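# Unlatch and unplug the network cord from the franking machine

## Task

Squeeze the release latch on the network cable's plug, draw the plug out of its socket on the franking machine, and set it down resting on the table; anything already accomplished in the scene must still hold when the scene ends.

## Robot and tools

Robot: two arms, left_arm and right_arm, each ending in a five-finger hand (a left hand on left_arm, a mirror-image right hand on right_arm). Base positions in the scene frame: left_arm (+0.007, +0.235, 0) m, right_arm (-0.038, -0.327, 0) m, each turned only very slightly about z. A camera stand sits behind the arms.

Frames: the scene frame has its origin at table-top height, halfway between the two nominal bases; +x points out over the table, +z up, and left_arm is on the +y side (image left/right may differ). Every hand pose, target and offset for an arm is expressed in that arm's own base frame, whose axes are almost the same as the scene axes. Fixed cameras and the table use the scene frame.

Hand point: a point fixed to each palm, about 0.15 m out from the wrist face along the fingers. Its +z runs along straight fingers, +y points out of the palm, and +x runs across the palm away from the thumb on the right hand (toward the thumb on the left hand). Straight fingertips reach 0.06-0.07 m beyond the point along +z and sit 0.06 m behind it along -y. A wrist bracket on the little-finger side can collide with things.

execute_actions(actions, cameras): actions is a list of actions; each action is a table of 1 to 15 rows, each row one control step of 1/30 s; a short table repeats its final row until 15 steps (0.5 s) are used. Every row has exactly 28 numbers, all in [-1, 1], covering both arms: left dx, dy, dz, rx, ry, rz, then left little, ring, middle, index, thumb_bend, thumb_turn, force_limit, speed; then the same 14 for the right arm. dx..rz are offsets, not poses: they count from that arm's Hand target as it was when the action began (every row measured from that same start, not from the previous row), along the arm's base axes; 1.0 equals 0.6 m for dx/dy/dz and 180 degrees for the rotation vector rx/ry/rz, which turns about the Hand target position. All zeros re-commands the current Hand target. Finger targets: -1 open/straight, +1 curled; thumb_bend -1 straight to +1 fully bent; thumb_turn -1 beside the palm to +1 opposite the fingers. force_limit maps -1..+1 to about 0..10 N at the fingertip (0..15 N for both thumb motors); speed rises from nearly zero at -1 to full at +0.48 and above. There is no 'no change' value: to keep a hand as it is, resend the eight hand numbers of the last executed row for it (or, if none yet, its hand_measured plus hand_force_limit and hand_speed). cameras: list of names, ["all"], or []; omitted means all images only when actions is empty.

move(target, speed, blend, blocking, cameras): target is one 28-number row or a list of up to 15 rows, laid out as above; every row's pose numbers are offsets from the Hand targets at the move's start, not from the previous row. Hand numbers of the first row are sent immediately; those of later rows on arrival. speed is the path's top speed in m/s (0.002 to 4.3, default 0.25; turning up to twice that in rad/s), one value or one per target. blend, in metres, rounds corners of a list (0 means stop at each). All paths finish together, last at least 0.5 s, and are cut at 10 s. blocking=false returns after about 0.5 s while motion continues. The result adds a 'move:' line: done, off_target, moving, held or fault, plus limits (paced = pose clipped, held = steps withheld). Paths ignore obstacles and the other arm.

wait(seconds 0-10) lets time run with the last commands held; stop brakes a running move; zoom_image(camera, region [x0, y0, x1, y1] in pixels, at most 504 each way) enlarges part of the newest image of cam_head_left, cam_head_right, cam_high, cam_low, cam_left_wrist or cam_right_wrist; show_instructions shows the reference pages; finished_scene(scene=1) ends the scene for good.

Results: end_effector_position (m) and end_effector_quat_wxyz per arm, in its base frame; Hand target (the last commanded pose after clipping, base for the next offsets); joint positions, velocities ('within noise' if still) and torques; hand_measured, hand_stopped_by (moving, target, force, stalled, fault), hand_load_n (positive when pushed open), hand_force_limit, hand_speed. Lines about MOTOR HOT or OVER-TEMPERATURE FAULT warn of overheating.

Behaviour to expect: arms track loosely and often settle 1-5 cm short, usually low; re-sending the pose or adding the shortfall as an offset helps. Commanded orientation is clipped to 40 degrees from the measured one each step. A blocked arm keeps pushing until commanded back past its hand point. A closing finger locks at force_limit; close slowly (speed about -0.94 or below) for a gentle grip. A thumb in front of the palm lets the hand grasp items roughly 0.035-0.065 m thick.

Avoid: letting anything fall or be left off the table; fast contacts, slamming or hard pushing on the machine; the two arms or hands touching each other; excessive finger force while pulling; paths close by an arm's own base; holding stretched or blocked poses long enough to overheat motors. Release the plug only once it is at rest on the table, and leave the machine and everything else as it was.

Each tool is called after "Call:" as name(argument=value, ...) on one line, values as JSON.

Reference images:

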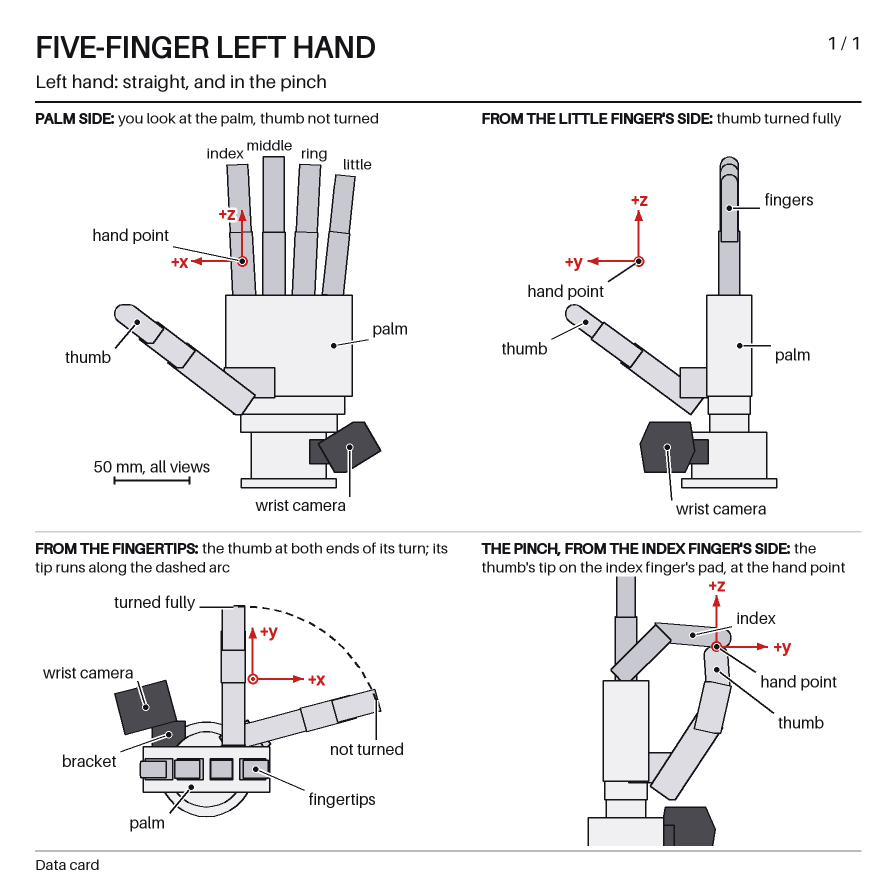

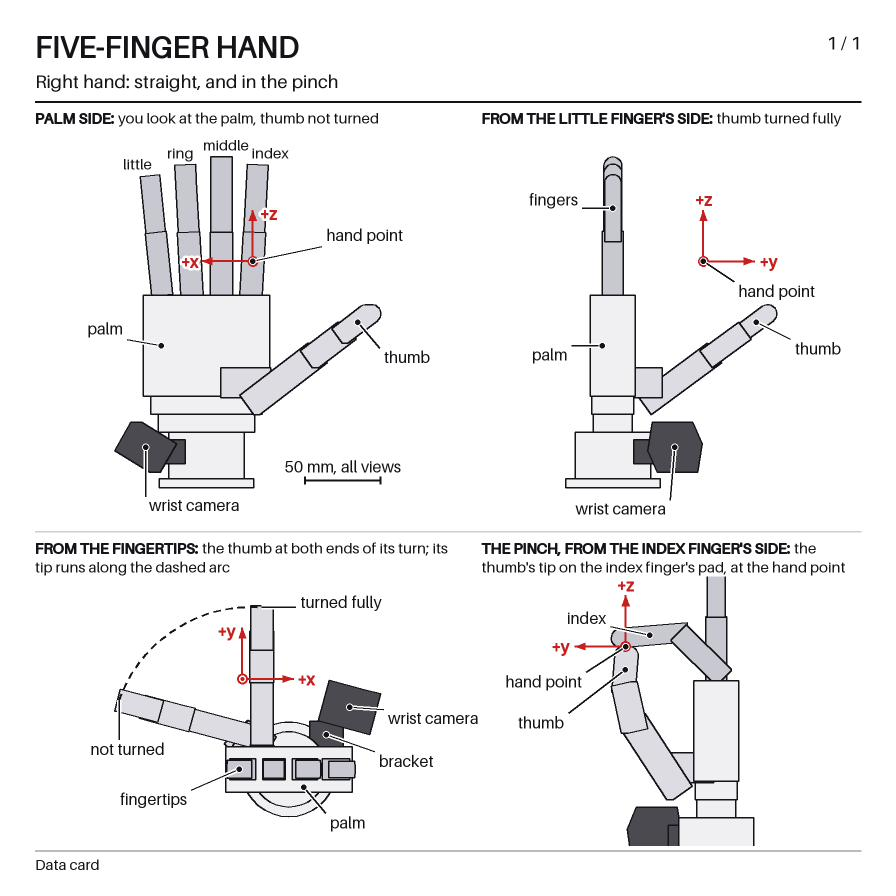

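## Session

Call:
execute_actions(actions=[])

Scene clock: 0.00 s.
left_arm: end_effector_position=(+0.3406, -0.2052, +0.1866) hand_measured=(-1.000, -1.000, -1.000, -1.000, -1.000, -1.000) hand_load_n=(+0.0, +0.0, +0.0, +0.0, +0.0, +0.0) hand_stopped_by=(target, target, target, target, target, target) hand_force_limit=0.00 hand_speed=-0.80 end_effector_quat_wxyz=(+0.366, +0.148, +0.859, -0.326) | right_arm: end_effector_position=(+0.5816, +0.1002, +0.3712) hand_measured=(-1.000, -1.000, -1.000, -1.000, -1.000, -1.000) hand_load_n=(+0.0, +0.0, +0.0, +0.0, -0.5, +0.0) hand_stopped_by=(target, target, target, target, target, target) hand_force_limit=0.00 hand_speed=-0.80 end_effector_quat_wxyz=(+0.037, +0.839, -0.314, +0.443)
Joint positions: left_arm=[-0.483 0.853 0.636 -0.37 0.352 1.238] | right_arm=[0.389 1.606 1.801 -1.039 0.629 -0.712]
Joint velocities: within noise
Joint torques (N m): no reading
Heat: left arm: hottest waist 40 °C; right arm: hottest shoulder 29 °C.
Hand target: left_arm +0.3480, -0.2091, +0.2047; +0.380, +0.150, +0.851, -0.331 | right_arm +0.5842, +0.1011, +0.3919; +0.023, +0.829, -0.318, +0.458

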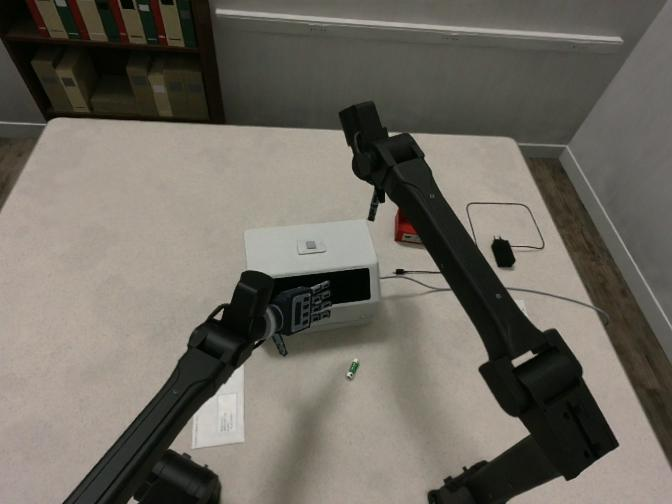

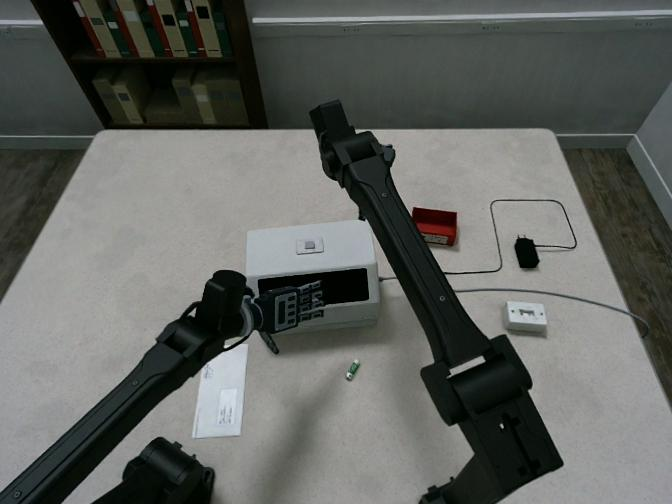

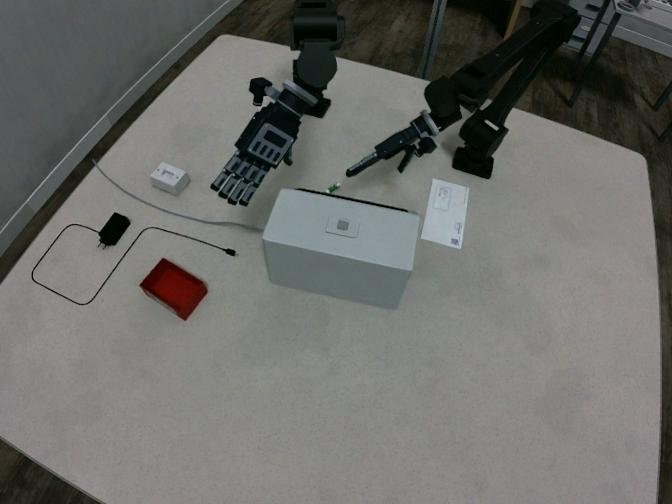

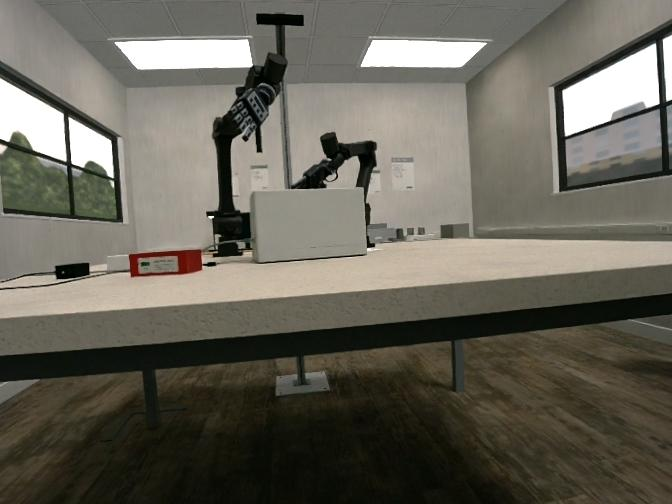

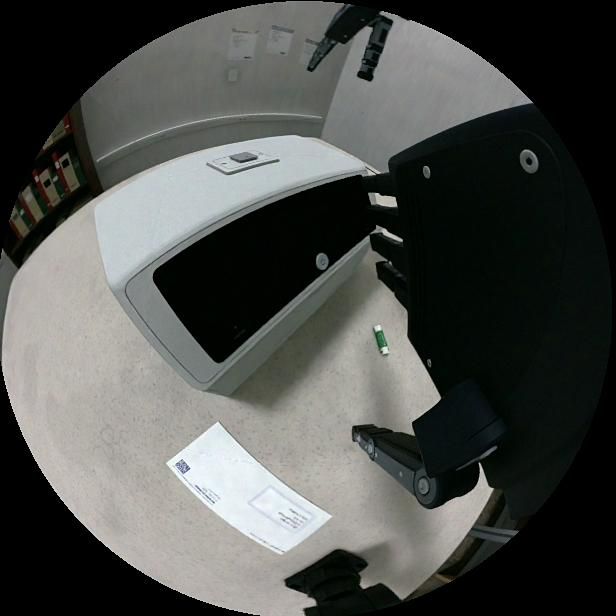

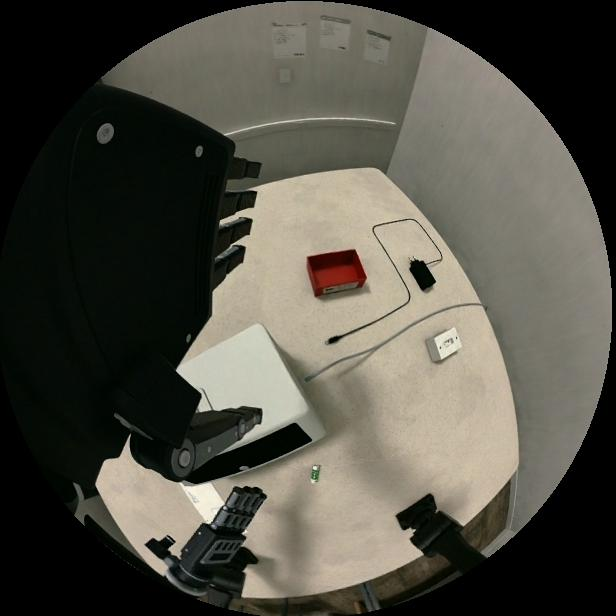

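Call:
zoom_image(camera="cam_head_left", region=[340, 220, 480, 340])

Call:
zoom_image(camera="cam_right_wrist", region=[270, 320, 410, 440])

Call:
zoom_image(camera="cam_high", region=[190, 150, 330, 280])

Call:
zoom_image(camera="cam_head_right", region=[340, 220, 480, 340])

Scaled by 3.600.

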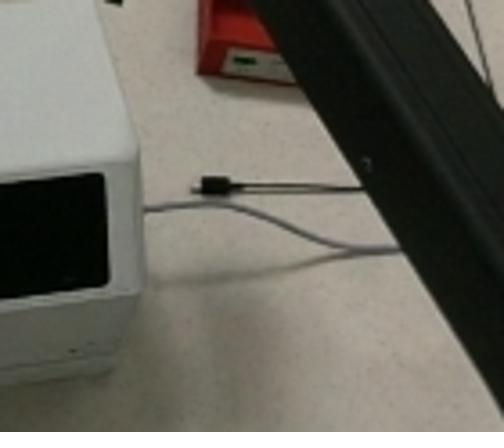

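Scaled by 3.600 from the camera's 616x616 image, which has a finer 880x880 frame.

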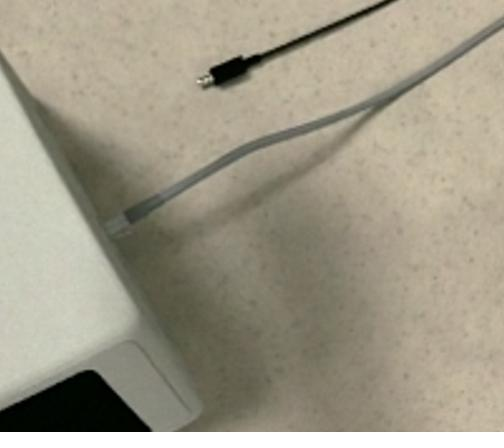

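Scaled by 3.600.

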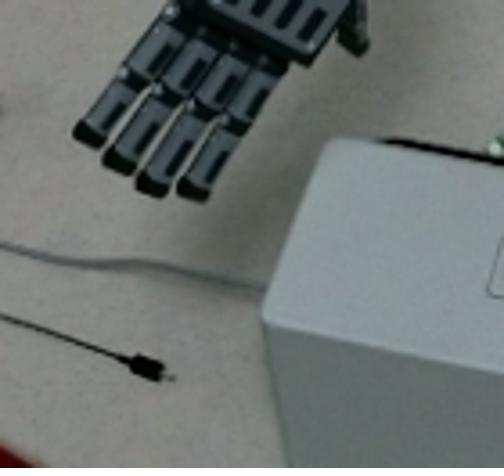

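Scaled by 3.600.

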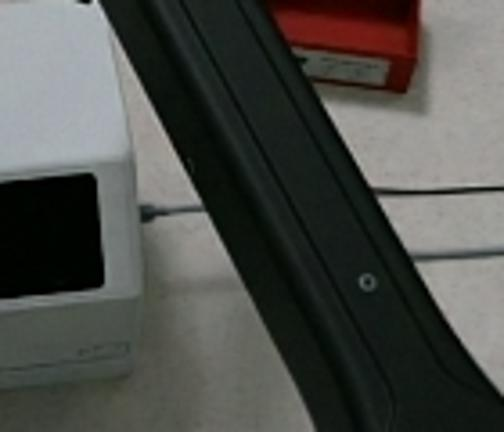

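Call:
move(target=[[-0.05,0.333,0.083,0,0,0,-1,-1,-1,-1,-1,-1,0,-0.8,-0.276,-0.136,-0.287,0.318,-0.0936,-0.0954,-1,-1,-1,-1,-1,-1,0,-0.8]], cameras=["all"])

Scene clock: 83.40 s.
left_arm: end_effector_position=(+0.3079, -0.0170, +0.2324) hand_measured=(-1.000, -1.000, -1.000, -1.000, -1.000, -1.000) hand_load_n=(+0.0, +0.0, +0.0, +0.0, +0.0, +0.0) hand_stopped_by=(target, target, target, target, target, target) hand_force_limit=0.00 hand_speed=-0.80 end_effector_quat_wxyz=(+0.363, +0.142, +0.855, -0.342) | right_arm: end_effector_position=(+0.4165, +0.0231, +0.2116) hand_measured=(-1.000, -1.000, -1.000, -1.000, -1.000, -1.000) hand_load_n=(+0.0, +0.0, +0.0, +0.0, +0.0, +0.0) hand_stopped_by=(target, target, target, target, target, target) hand_force_limit=0.00 hand_speed=-0.80 end_effector_quat_wxyz=(-0.342, +0.625, -0.612, +0.344)
Joint positions: left_arm=[0.356 0.766 0.78 -1.12 0.974 2.007] | right_arm=[-0.026 0.916 0.739 -0.38 -0.029 -0.031]
Joint torques (N m): left_arm=[1.73 -1.96 12.26 -0.05 0.63 0.17] | right_arm=[0.26 -4.48 9.25 2.28 -0.05 0.08]
Heat: left arm: hottest elbow 40 °C; right arm: hottest elbow 34 °C.
Hand target: left_arm +0.3181, -0.0094, +0.2545; +0.380, +0.150, +0.850, -0.331 | right_arm +0.4185, +0.0195, +0.2197; -0.353, +0.612, -0.612, +0.354
Off the commanded pose: left_arm 0.026 m, 3 deg | right_arm 0.009 m, 2 deg.
move: off_target (left_arm)

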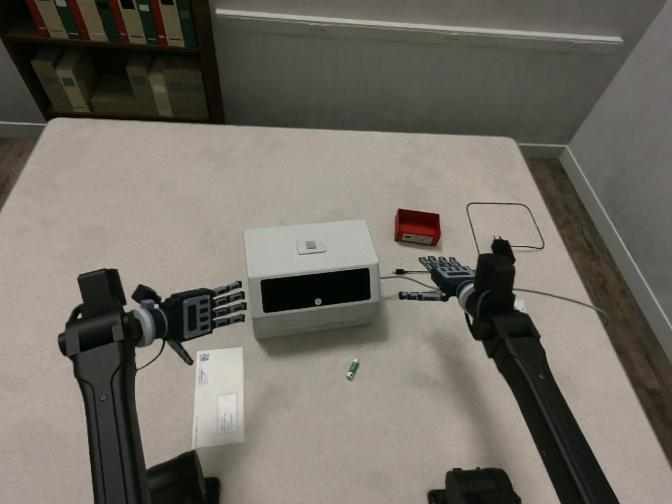

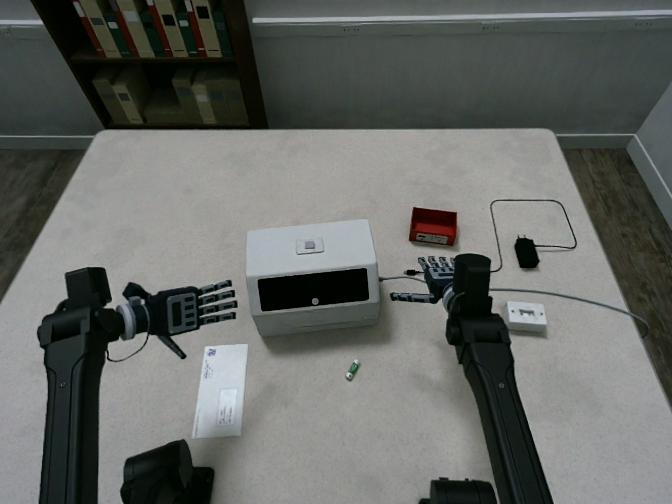

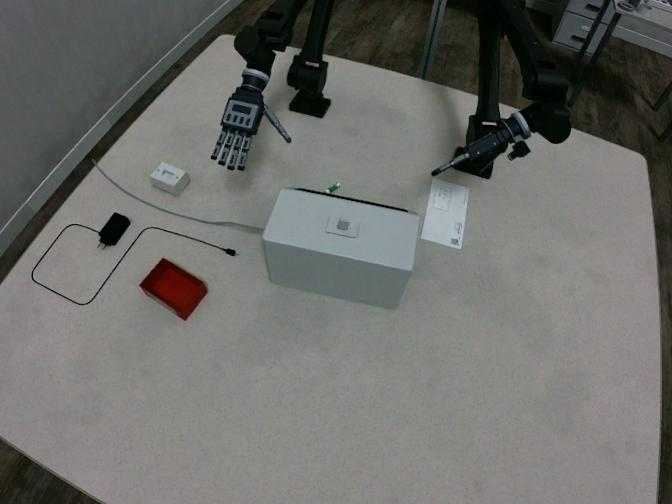

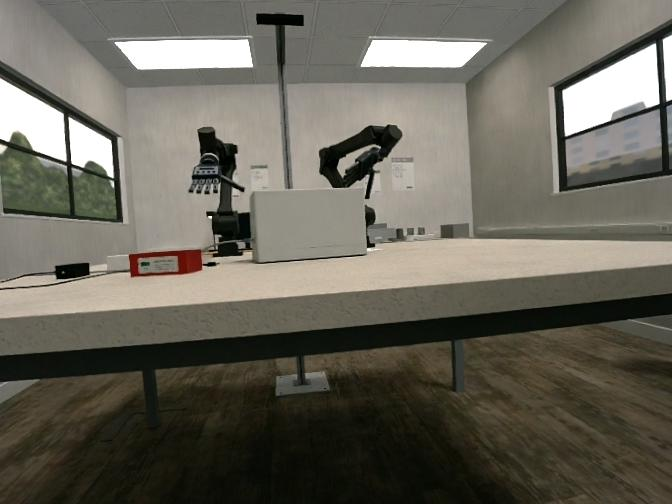

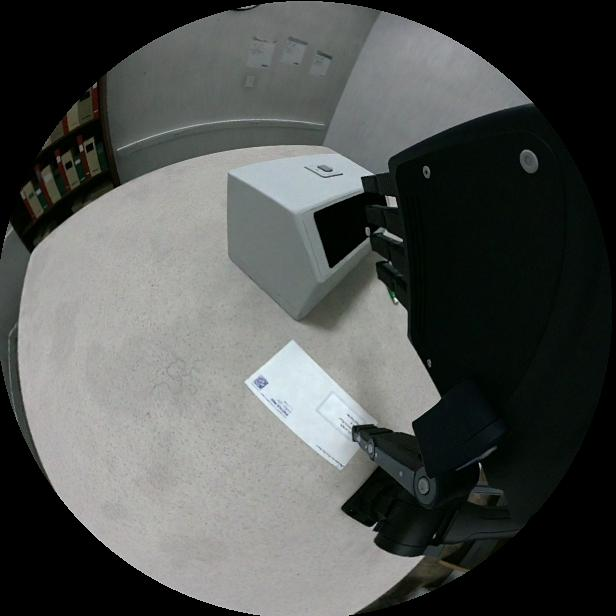

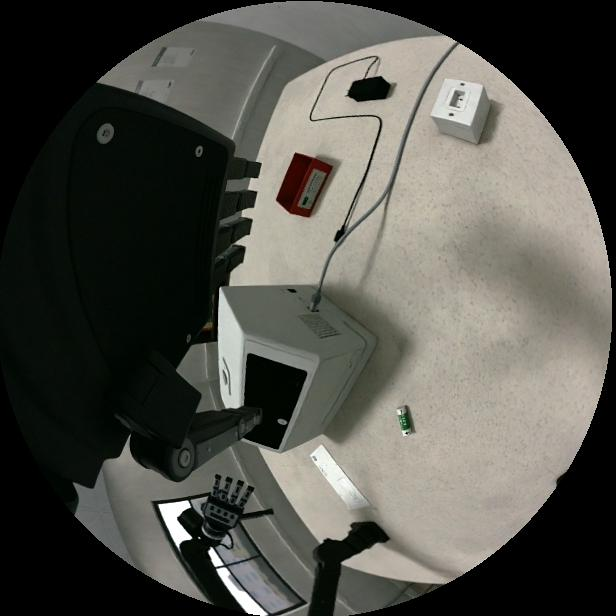

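Call:
zoom_image(camera="cam_right_wrist", region=[260, 240, 390, 370])

Call:
zoom_image(camera="cam_head_right", region=[360, 240, 480, 330])

Call:
zoom_image(camera="cam_high", region=[200, 180, 300, 270])

Scaled by 3.877 from the camera's 616x616 image, which has a finer 880x880 frame.

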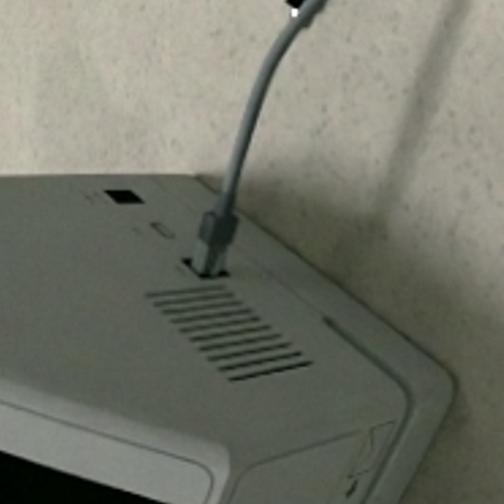

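Scaled by 4.200.

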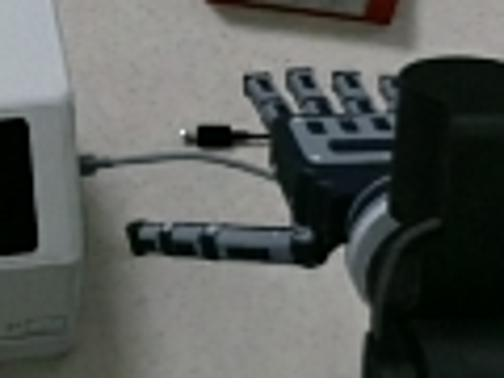

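Scaled by 5.040.

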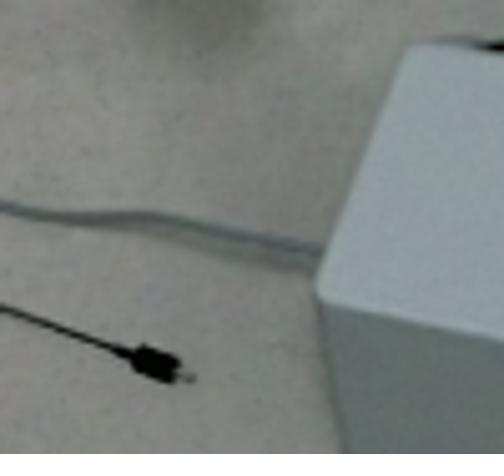

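Call:
move(target=[[0,0,0,0,0,0,-1,-1,-1,-1,-1,-1,0,-0.8,0,0,0,0,0,0,-1,-1,-1,-1,-1,1,0,0.3],[0,0,0,0,0,0,-1,-1,-1,-1,-1,-1,0,-0.8,0.103,0.033,-0.133,0,0,0,-1,-1,-1,-1,-1,1,0,0.3]], speed=0.15, cameras=["cam_right_wrist","cam_head_left","cam_head_right"])

Scene clock: 170.97 s.
left_arm: end_effector_position=(+0.3080, -0.0169, +0.2324) hand_measured=(-1.000, -1.000, -1.000, -1.000, -1.000, -1.000) hand_load_n=(+0.0, +0.0, +0.0, +0.0, +0.0, +0.0) hand_stopped_by=(target, target, target, target, target, target) hand_force_limit=0.00 hand_speed=-0.80 end_effector_quat_wxyz=(+0.363, +0.143, +0.855, -0.342) | right_arm: end_effector_position=(+0.4761, +0.0336, +0.1385) hand_measured=(-1.000, -1.000, -1.000, -1.000, -1.000, +1.000) hand_load_n=(+0.0, +0.0, +0.0, +0.0, +0.0, +0.0) hand_stopped_by=(target, target, target, target, target, target) hand_force_limit=0.00 hand_speed=0.30 end_effector_quat_wxyz=(-0.345, +0.616, -0.614, +0.352)
Joint positions: left_arm=[0.356 0.766 0.78 -1.12 0.974 2.008] | right_arm=[0.015 1.175 0.691 -0.054 0.021 0.001]
Joint torques (N m): left_arm=[1.73 -1.73 12.26 0.08 0.63 0.19] | right_arm=[2.61 -5.6 8.84 2.25 0.23 0.11]
Heat: left arm: hottest elbow 40 °C; right arm: hottest elbow 36 °C.
Hand target: left_arm +0.3181, -0.0094, +0.2546; +0.380, +0.150, +0.850, -0.331 | right_arm +0.4803, +0.0393, +0.1399; -0.353, +0.612, -0.612, +0.354
Off the commanded pose: left_arm 0.025 m, 2 deg | right_arm 0.007 m, 1 deg.
move: off_target (left_arm)
Images, in order (width x height): cam_head_left 672x504, cam_head_right 672x504, cam_right_wrist 616x616.

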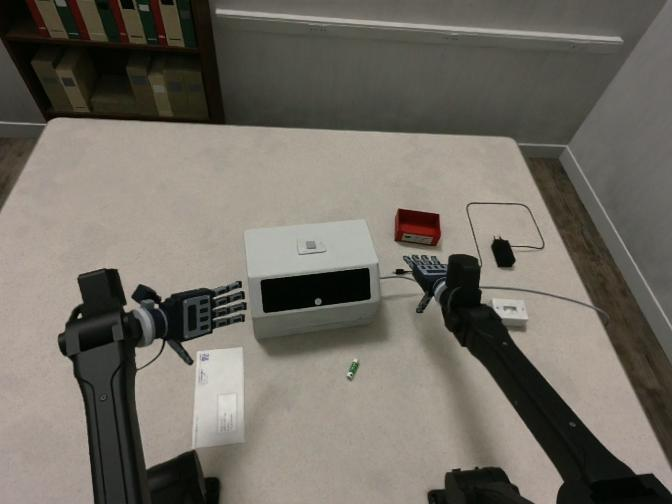

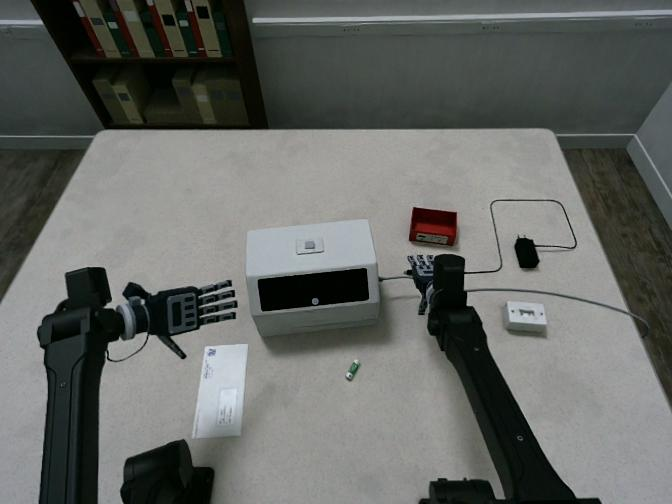

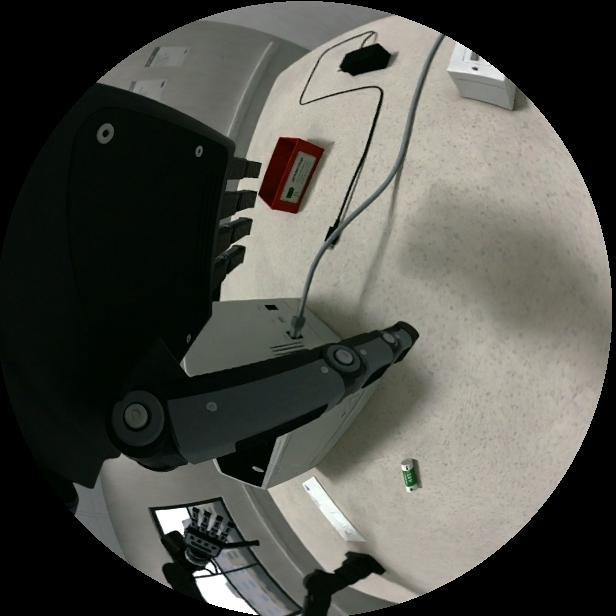

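Call:
zoom_image(camera="cam_right_wrist", region=[250, 280, 350, 380])

Call:
zoom_image(camera="cam_head_left", region=[370, 230, 470, 330])

Scaled by 5.040 from the camera's 616x616 image, which has a finer 880x880 frame.

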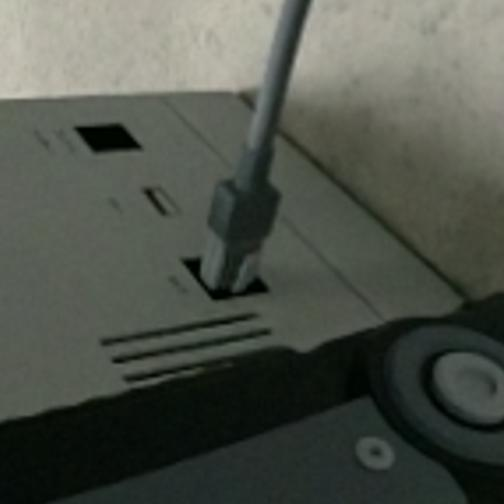

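Scaled by 5.040.

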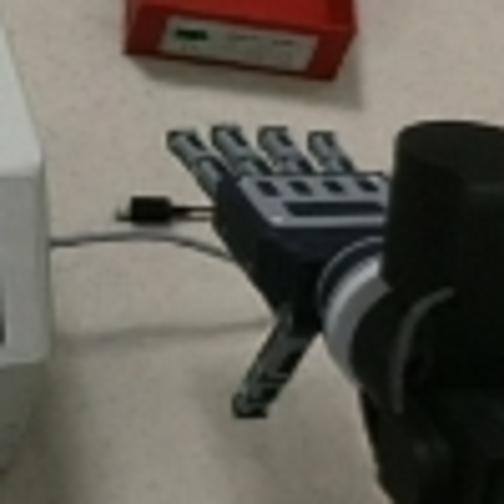

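Call:
move(target=[0,0,0,0,0,0,-1,-1,-1,-1,-1,-1,0,-0.8,0.02,0.05,-0.083,0,0,0,-1,-1,-1,-1,-1,1,0,0.3], speed=0.12, cameras=["cam_right_wrist","cam_head_left","cam_high"])

Scene clock: 208.00 s.
left_arm: end_effector_position=(+0.3080, -0.0169, +0.2324) hand_measured=(-1.000, -1.000, -1.000, -1.000, -1.000, -1.000) hand_load_n=(+0.0, +0.0, +0.0, +0.0, +0.0, +0.0) hand_stopped_by=(target, target, target, target, target, target) hand_force_limit=0.00 hand_speed=-0.80 end_effector_quat_wxyz=(+0.363, +0.143, +0.855, -0.342) | right_arm: end_effector_position=(+0.4898, +0.0636, +0.0904) hand_measured=(-1.000, -1.000, -1.000, -1.000, -1.000, +1.000) hand_load_n=(+0.0, +0.0, +0.0, +0.0, +0.0, +0.0) hand_stopped_by=(target, target, target, target, target, target) hand_force_limit=0.00 hand_speed=0.30 end_effector_quat_wxyz=(-0.346, +0.616, -0.613, +0.354)
Joint positions: left_arm=[0.356 0.766 0.78 -1.12 0.974 2.008] | right_arm=[0.099 1.31 0.65 0.122 0.093 0.043]
Joint torques (N m): left_arm=[1.61 -1.67 12.21 0.03 0.62 0.18] | right_arm=[2.32 -6.07 7.76 2.11 0.25 0.07]
Heat: left arm: hottest elbow 40 °C; right arm: hottest elbow 34 °C.
Hand target: left_arm +0.3181, -0.0094, +0.2546; +0.380, +0.150, +0.850, -0.331 | right_arm +0.4923, +0.0694, +0.0901; -0.353, +0.612, -0.612, +0.354
Off the commanded pose: left_arm 0.026 m, 2 deg | right_arm 0.006 m, 1 deg.
move: off_target (left_arm)
Images, in order (width x height): cam_head_left 672x504, cam_high 672x504, cam_right_wrist 616x616.

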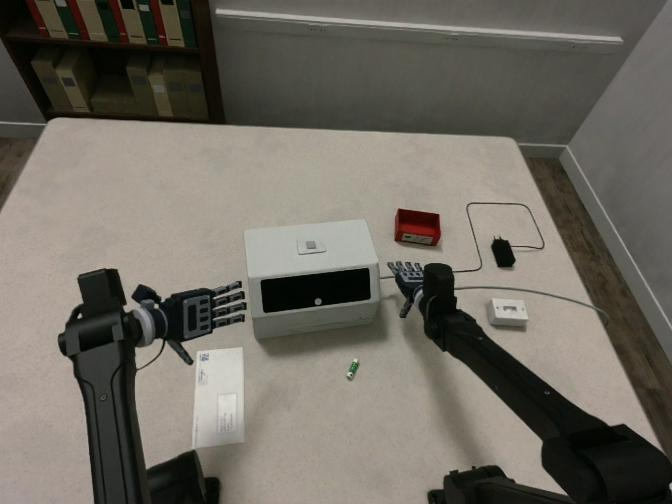

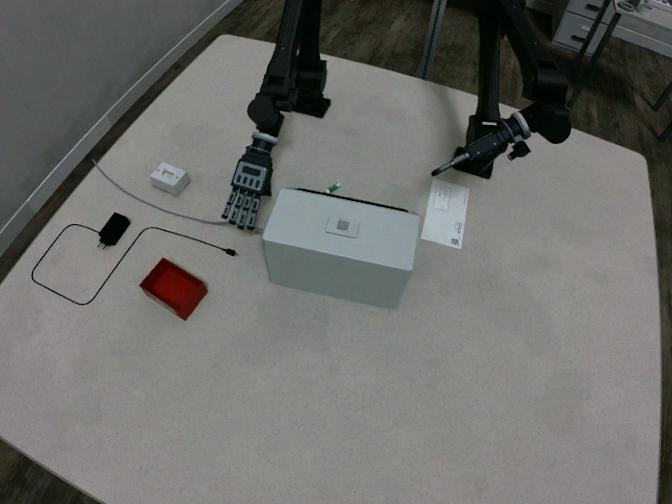

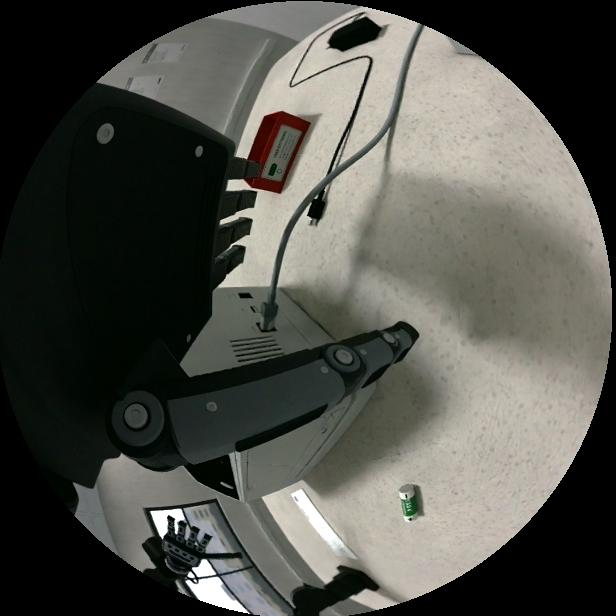

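Call:
zoom_image(camera="cam_right_wrist", region=[220, 270, 320, 370])

Call:
zoom_image(camera="cam_head_left", region=[370, 250, 430, 310])

Scaled by 5.040 from the camera's 616x616 image, which has a finer 880x880 frame.

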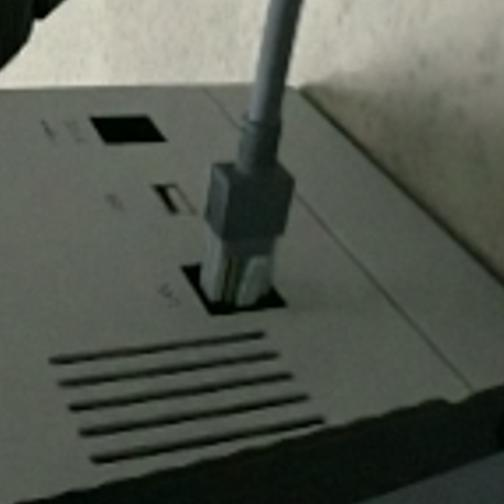

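Scaled by 8.400.

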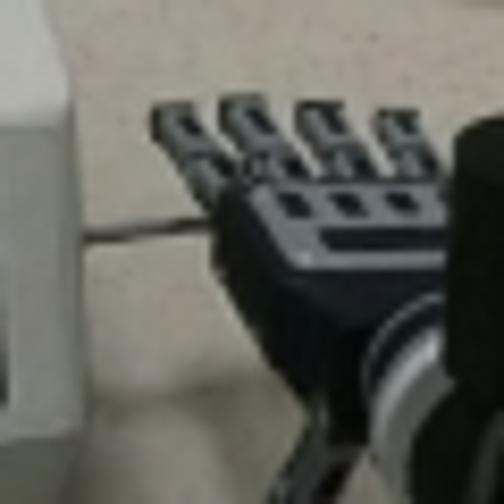

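Call:
move(target=[0,0,0,0,0,0,-1,-1,-1,-1,-1,-1,0,-0.8,0.063,-0.015,0.133,0,0.278,0,-1,-1,-1,-1,-1,1,0,0.3], speed=0.2, cameras=["cam_right_wrist","cam_head_left","cam_high"])

Scene clock: 255.13 s.
left_arm: end_effector_position=(+0.3080, -0.0169, +0.2324) hand_measured=(-1.000, -1.000, -1.000, -1.000, -1.000, -1.000) hand_load_n=(+0.0, +0.0, +0.0, +0.0, +0.0, +0.0) hand_stopped_by=(target, target, target, target, target, target) hand_force_limit=0.00 hand_speed=-0.80 end_effector_quat_wxyz=(+0.363, +0.143, +0.855, -0.342) | right_arm: end_effector_position=(+0.5099, +0.0645, +0.1523) hand_measured=(-1.000, -1.000, -1.000, -1.000, -1.000, +1.000) hand_load_n=(+0.0, +0.0, +0.0, +0.0, +0.0, +0.0) hand_stopped_by=(target, target, target, target, target, target) hand_force_limit=0.00 hand_speed=0.30 end_effector_quat_wxyz=(-0.045, +0.710, -0.701, +0.049)
Joint positions: left_arm=[0.356 0.766 0.78 -1.12 0.974 2.008] | right_arm=[0.066 1.758 1.591 -1.271 0.013 0.051]
Joint torques (N m): left_arm=[1.32 -2.2 12.31 0.02 0.62 0.16] | right_arm=[0.15 -13.57 13.38 -0.28 0.05 -0.03]
Heat: left arm: hottest elbow 40 °C; right arm: hottest elbow 34 °C.
Hand target: left_arm +0.3181, -0.0094, +0.2546; +0.380, +0.150, +0.850, -0.331 | right_arm +0.5300, +0.0603, +0.1698; -0.061, +0.704, -0.704, +0.062
Off the commanded pose: left_arm 0.026 m, 2 deg | right_arm 0.027 m, 3 deg.
move: off_target (left_arm, right_arm)
Images, in order (width x height): cam_head_left 672x504, cam_high 672x504, cam_right_wrist 616x616.

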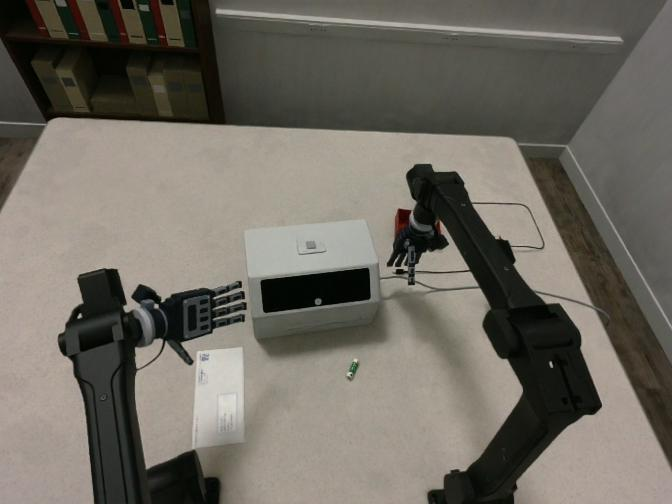

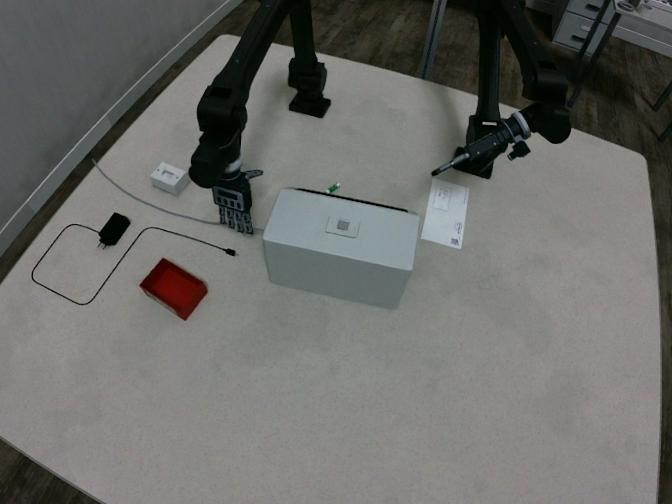

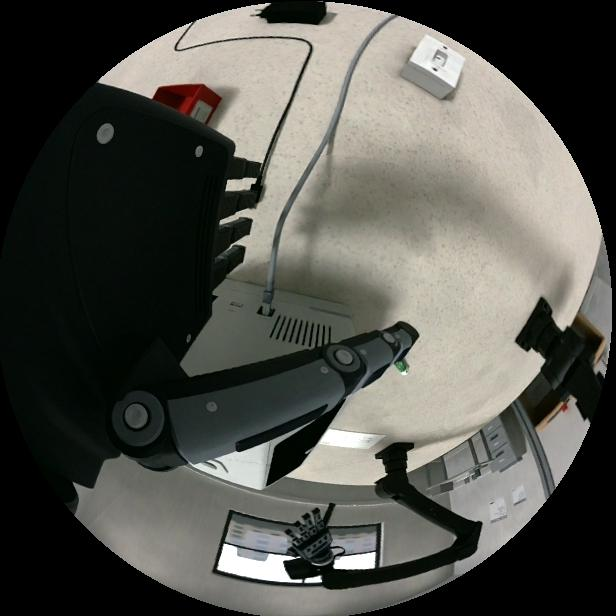

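Call:
zoom_image(camera="cam_right_wrist", region=[220, 260, 320, 360])

Call:
zoom_image(camera="cam_right_wrist", region=[250, 280, 290, 320])

Call:
zoom_image(camera="cam_head_left", region=[370, 230, 470, 330])

Scaled by 5.040 from the camera's 616x616 image, which has a finer 880x880 frame.

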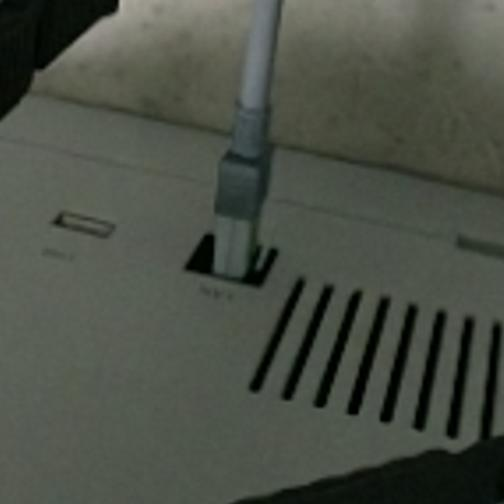

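Scaled by 12.600 from the camera's 616x616 image, which has a finer 880x880 frame.

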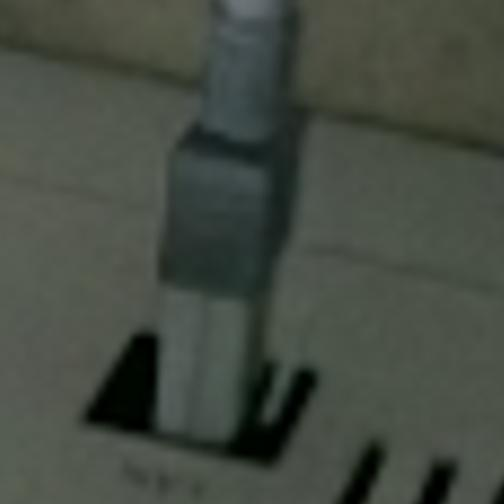

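Scaled by 5.040.

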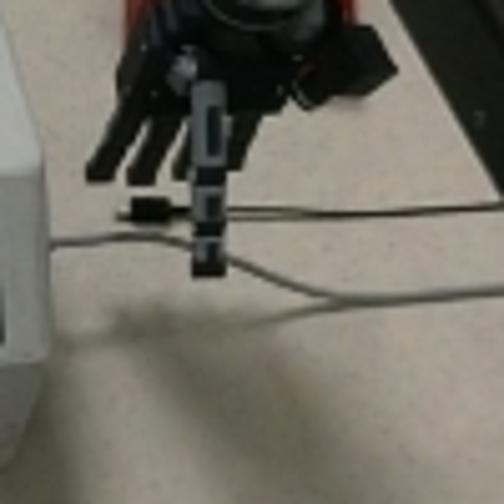

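Call:
move(target=[0,0,0,0,0,0,-1,-1,-1,-1,-1,-1,0,-0.8,-0.117,0.05,-0.083,0.0994,-0.3548,-0.1079,-1,-1,-1,-0.5,0,0.85,0,0.0], speed=0.2, cameras=["cam_right_wrist","cam_head_left","cam_high"])

Scene clock: 409.10 s.
left_arm: end_effector_position=(+0.3080, -0.0169, +0.2324) hand_measured=(-1.000, -1.000, -1.000, -1.000, -1.000, -1.000) hand_load_n=(-0.5, +0.0, +0.0, +0.0, +0.0, +0.0) hand_stopped_by=(target, target, target, target, target, target) hand_force_limit=0.00 hand_speed=-0.80 end_effector_quat_wxyz=(+0.363, +0.143, +0.855, -0.342) | right_arm: end_effector_position=(+0.4601, +0.0850, +0.1209) hand_measured=(-1.000, -1.000, -1.000, -0.500, +0.000, +0.850) hand_load_n=(+0.0, +0.0, +0.0, +0.0, +0.0, +0.0) hand_stopped_by=(target, target, target, target, target, target) hand_force_limit=0.00 hand_speed=0.00 end_effector_quat_wxyz=(+0.507, -0.429, +0.671, -0.330)
Joint positions: left_arm=[0.356 0.766 0.78 -1.12 0.974 2.008] | right_arm=[0.119 1.202 0.401 0.528 0.122 0.459]
Joint torques (N m): left_arm=[1.55 -1.85 12.25 -0.02 0.62 0.2] | right_arm=[2.32 -3.55 6.98 2.33 0.27 0.09]
Heat: left arm: hottest elbow 41 °C; right arm: hottest elbow 46 °C.
Hand target: left_arm +0.3181, -0.0094, +0.2546; +0.380, +0.150, +0.850, -0.331 | right_arm +0.4599, +0.0903, +0.1200; +0.513, -0.427, +0.669, -0.326
Off the commanded pose: left_arm 0.026 m, 2 deg | right_arm 0.005 m, 1 deg.
move: off_target (left_arm)
Images, in order (width x height): cam_head_left 672x504, cam_high 672x504, cam_right_wrist 616x616.

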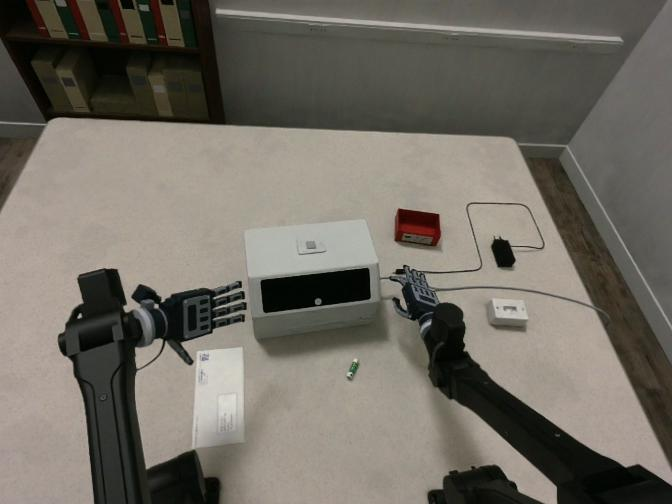

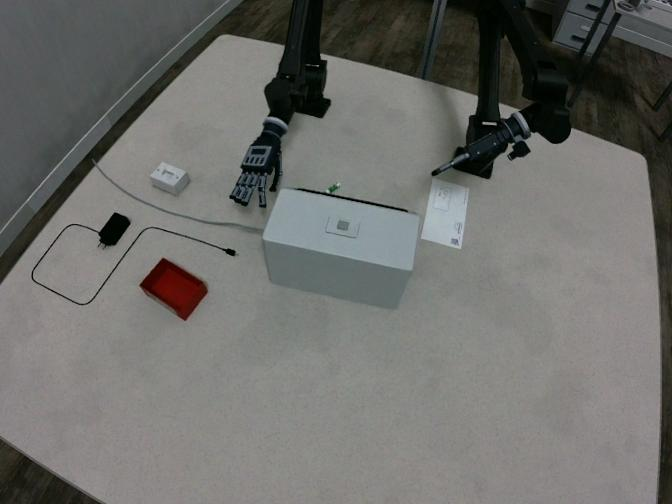

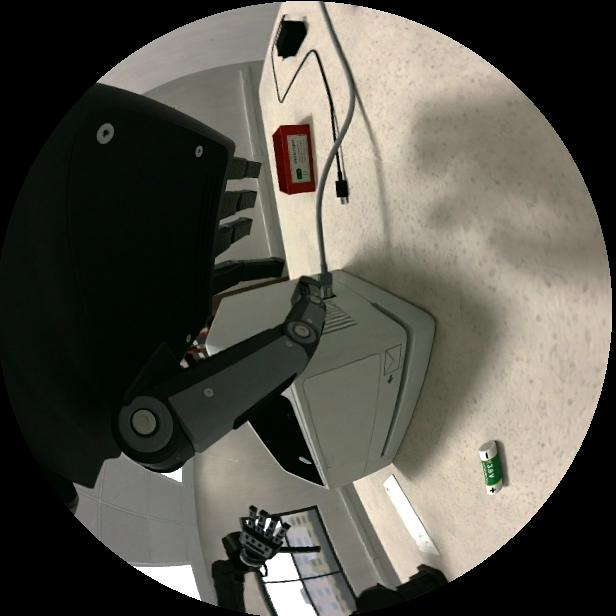

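Call:
zoom_image(camera="cam_right_wrist", region=[260, 240, 380, 360])

Call:
zoom_image(camera="cam_head_left", region=[370, 250, 450, 330])

Scaled by 4.200 from the camera's 616x616 image, which has a finer 880x880 frame.

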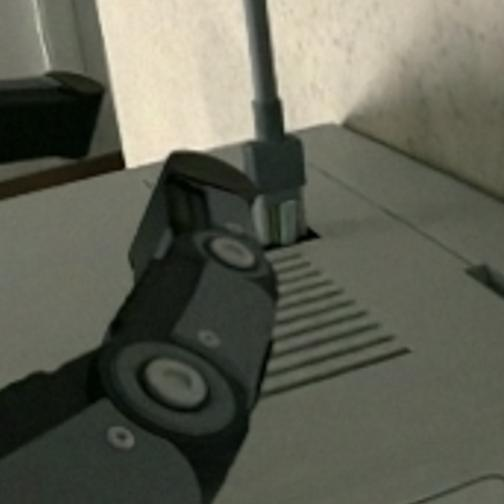

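Scaled by 6.300.

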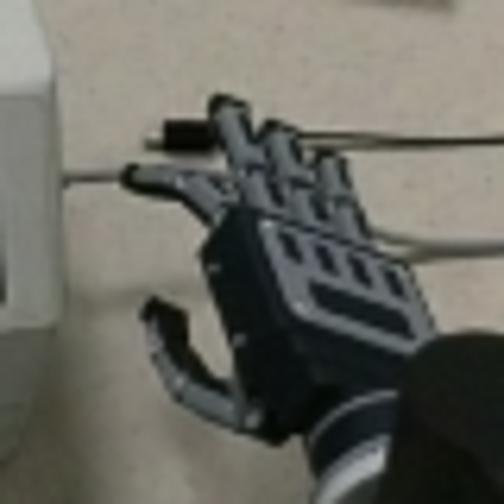

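Call:
move(target=[0,0,0,0,0,0,-1,-1,-1,-1,-1,-1,0,-0.8,0,0,0,0,0,0,-1,-1,-1,0,0,0.6,0,0.0], speed=0.2, cameras=["cam_right_wrist"])

Call:
zoom_image(camera="cam_right_wrist", region=[240, 220, 380, 360])

Scene clock: 466.20 s.
left_arm: end_effector_position=(+0.3080, -0.0169, +0.2324) hand_measured=(-1.000, -1.000, -1.000, -1.000, -1.000, -1.000) hand_load_n=(+0.0, +0.0, +0.0, +0.0, +0.0, +0.0) hand_stopped_by=(target, target, target, target, target, target) hand_force_limit=0.00 hand_speed=-0.80 end_effector_quat_wxyz=(+0.363, +0.143, +0.855, -0.342) | right_arm: end_effector_position=(+0.4602, +0.0849, +0.1212) hand_measured=(-1.000, -1.000, -1.000, +0.000, +0.000, +0.600) hand_load_n=(+0.0, +0.0, +0.0, +0.0, +0.0, +0.0) hand_stopped_by=(target, target, target, target, target, target) hand_force_limit=0.00 hand_speed=0.00 end_effector_quat_wxyz=(+0.507, -0.429, +0.671, -0.330)
Joint positions: left_arm=[0.356 0.766 0.78 -1.12 0.974 2.008] | right_arm=[0.119 1.202 0.401 0.529 0.122 0.46]
Joint torques (N m): left_arm=[0.73 -1.61 12.25 0.03 0.66 0.17] | right_arm=[2.61 -3.25 6.94 2.43 0.2 0.11]
Heat: left arm: hottest elbow 42 °C; right arm: hottest elbow 38 °C.
Hand target: left_arm +0.3181, -0.0094, +0.2546; +0.380, +0.150, +0.850, -0.331 | right_arm +0.4599, +0.0903, +0.1201; +0.513, -0.426, +0.669, -0.326
Off the commanded pose: left_arm 0.026 m, 2 deg | right_arm 0.006 m, 1 deg.
move: off_target (left_arm)
Images, in order (width x height): cam_right_wrist 616x616.

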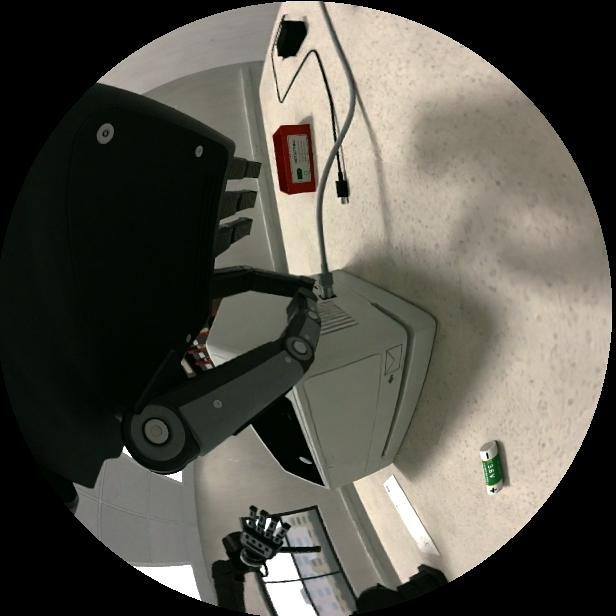

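Scaled by 3.600 from the camera's 616x616 image, which has a finer 880x880 frame.

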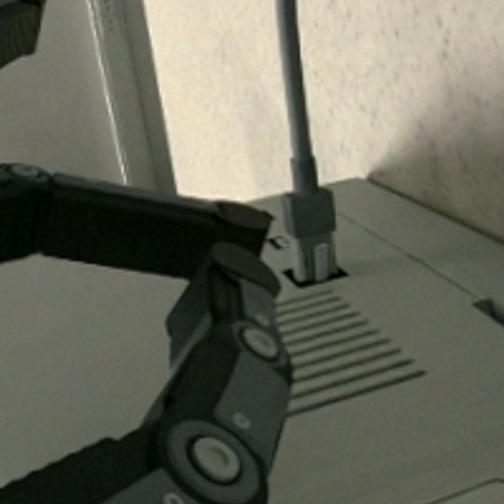

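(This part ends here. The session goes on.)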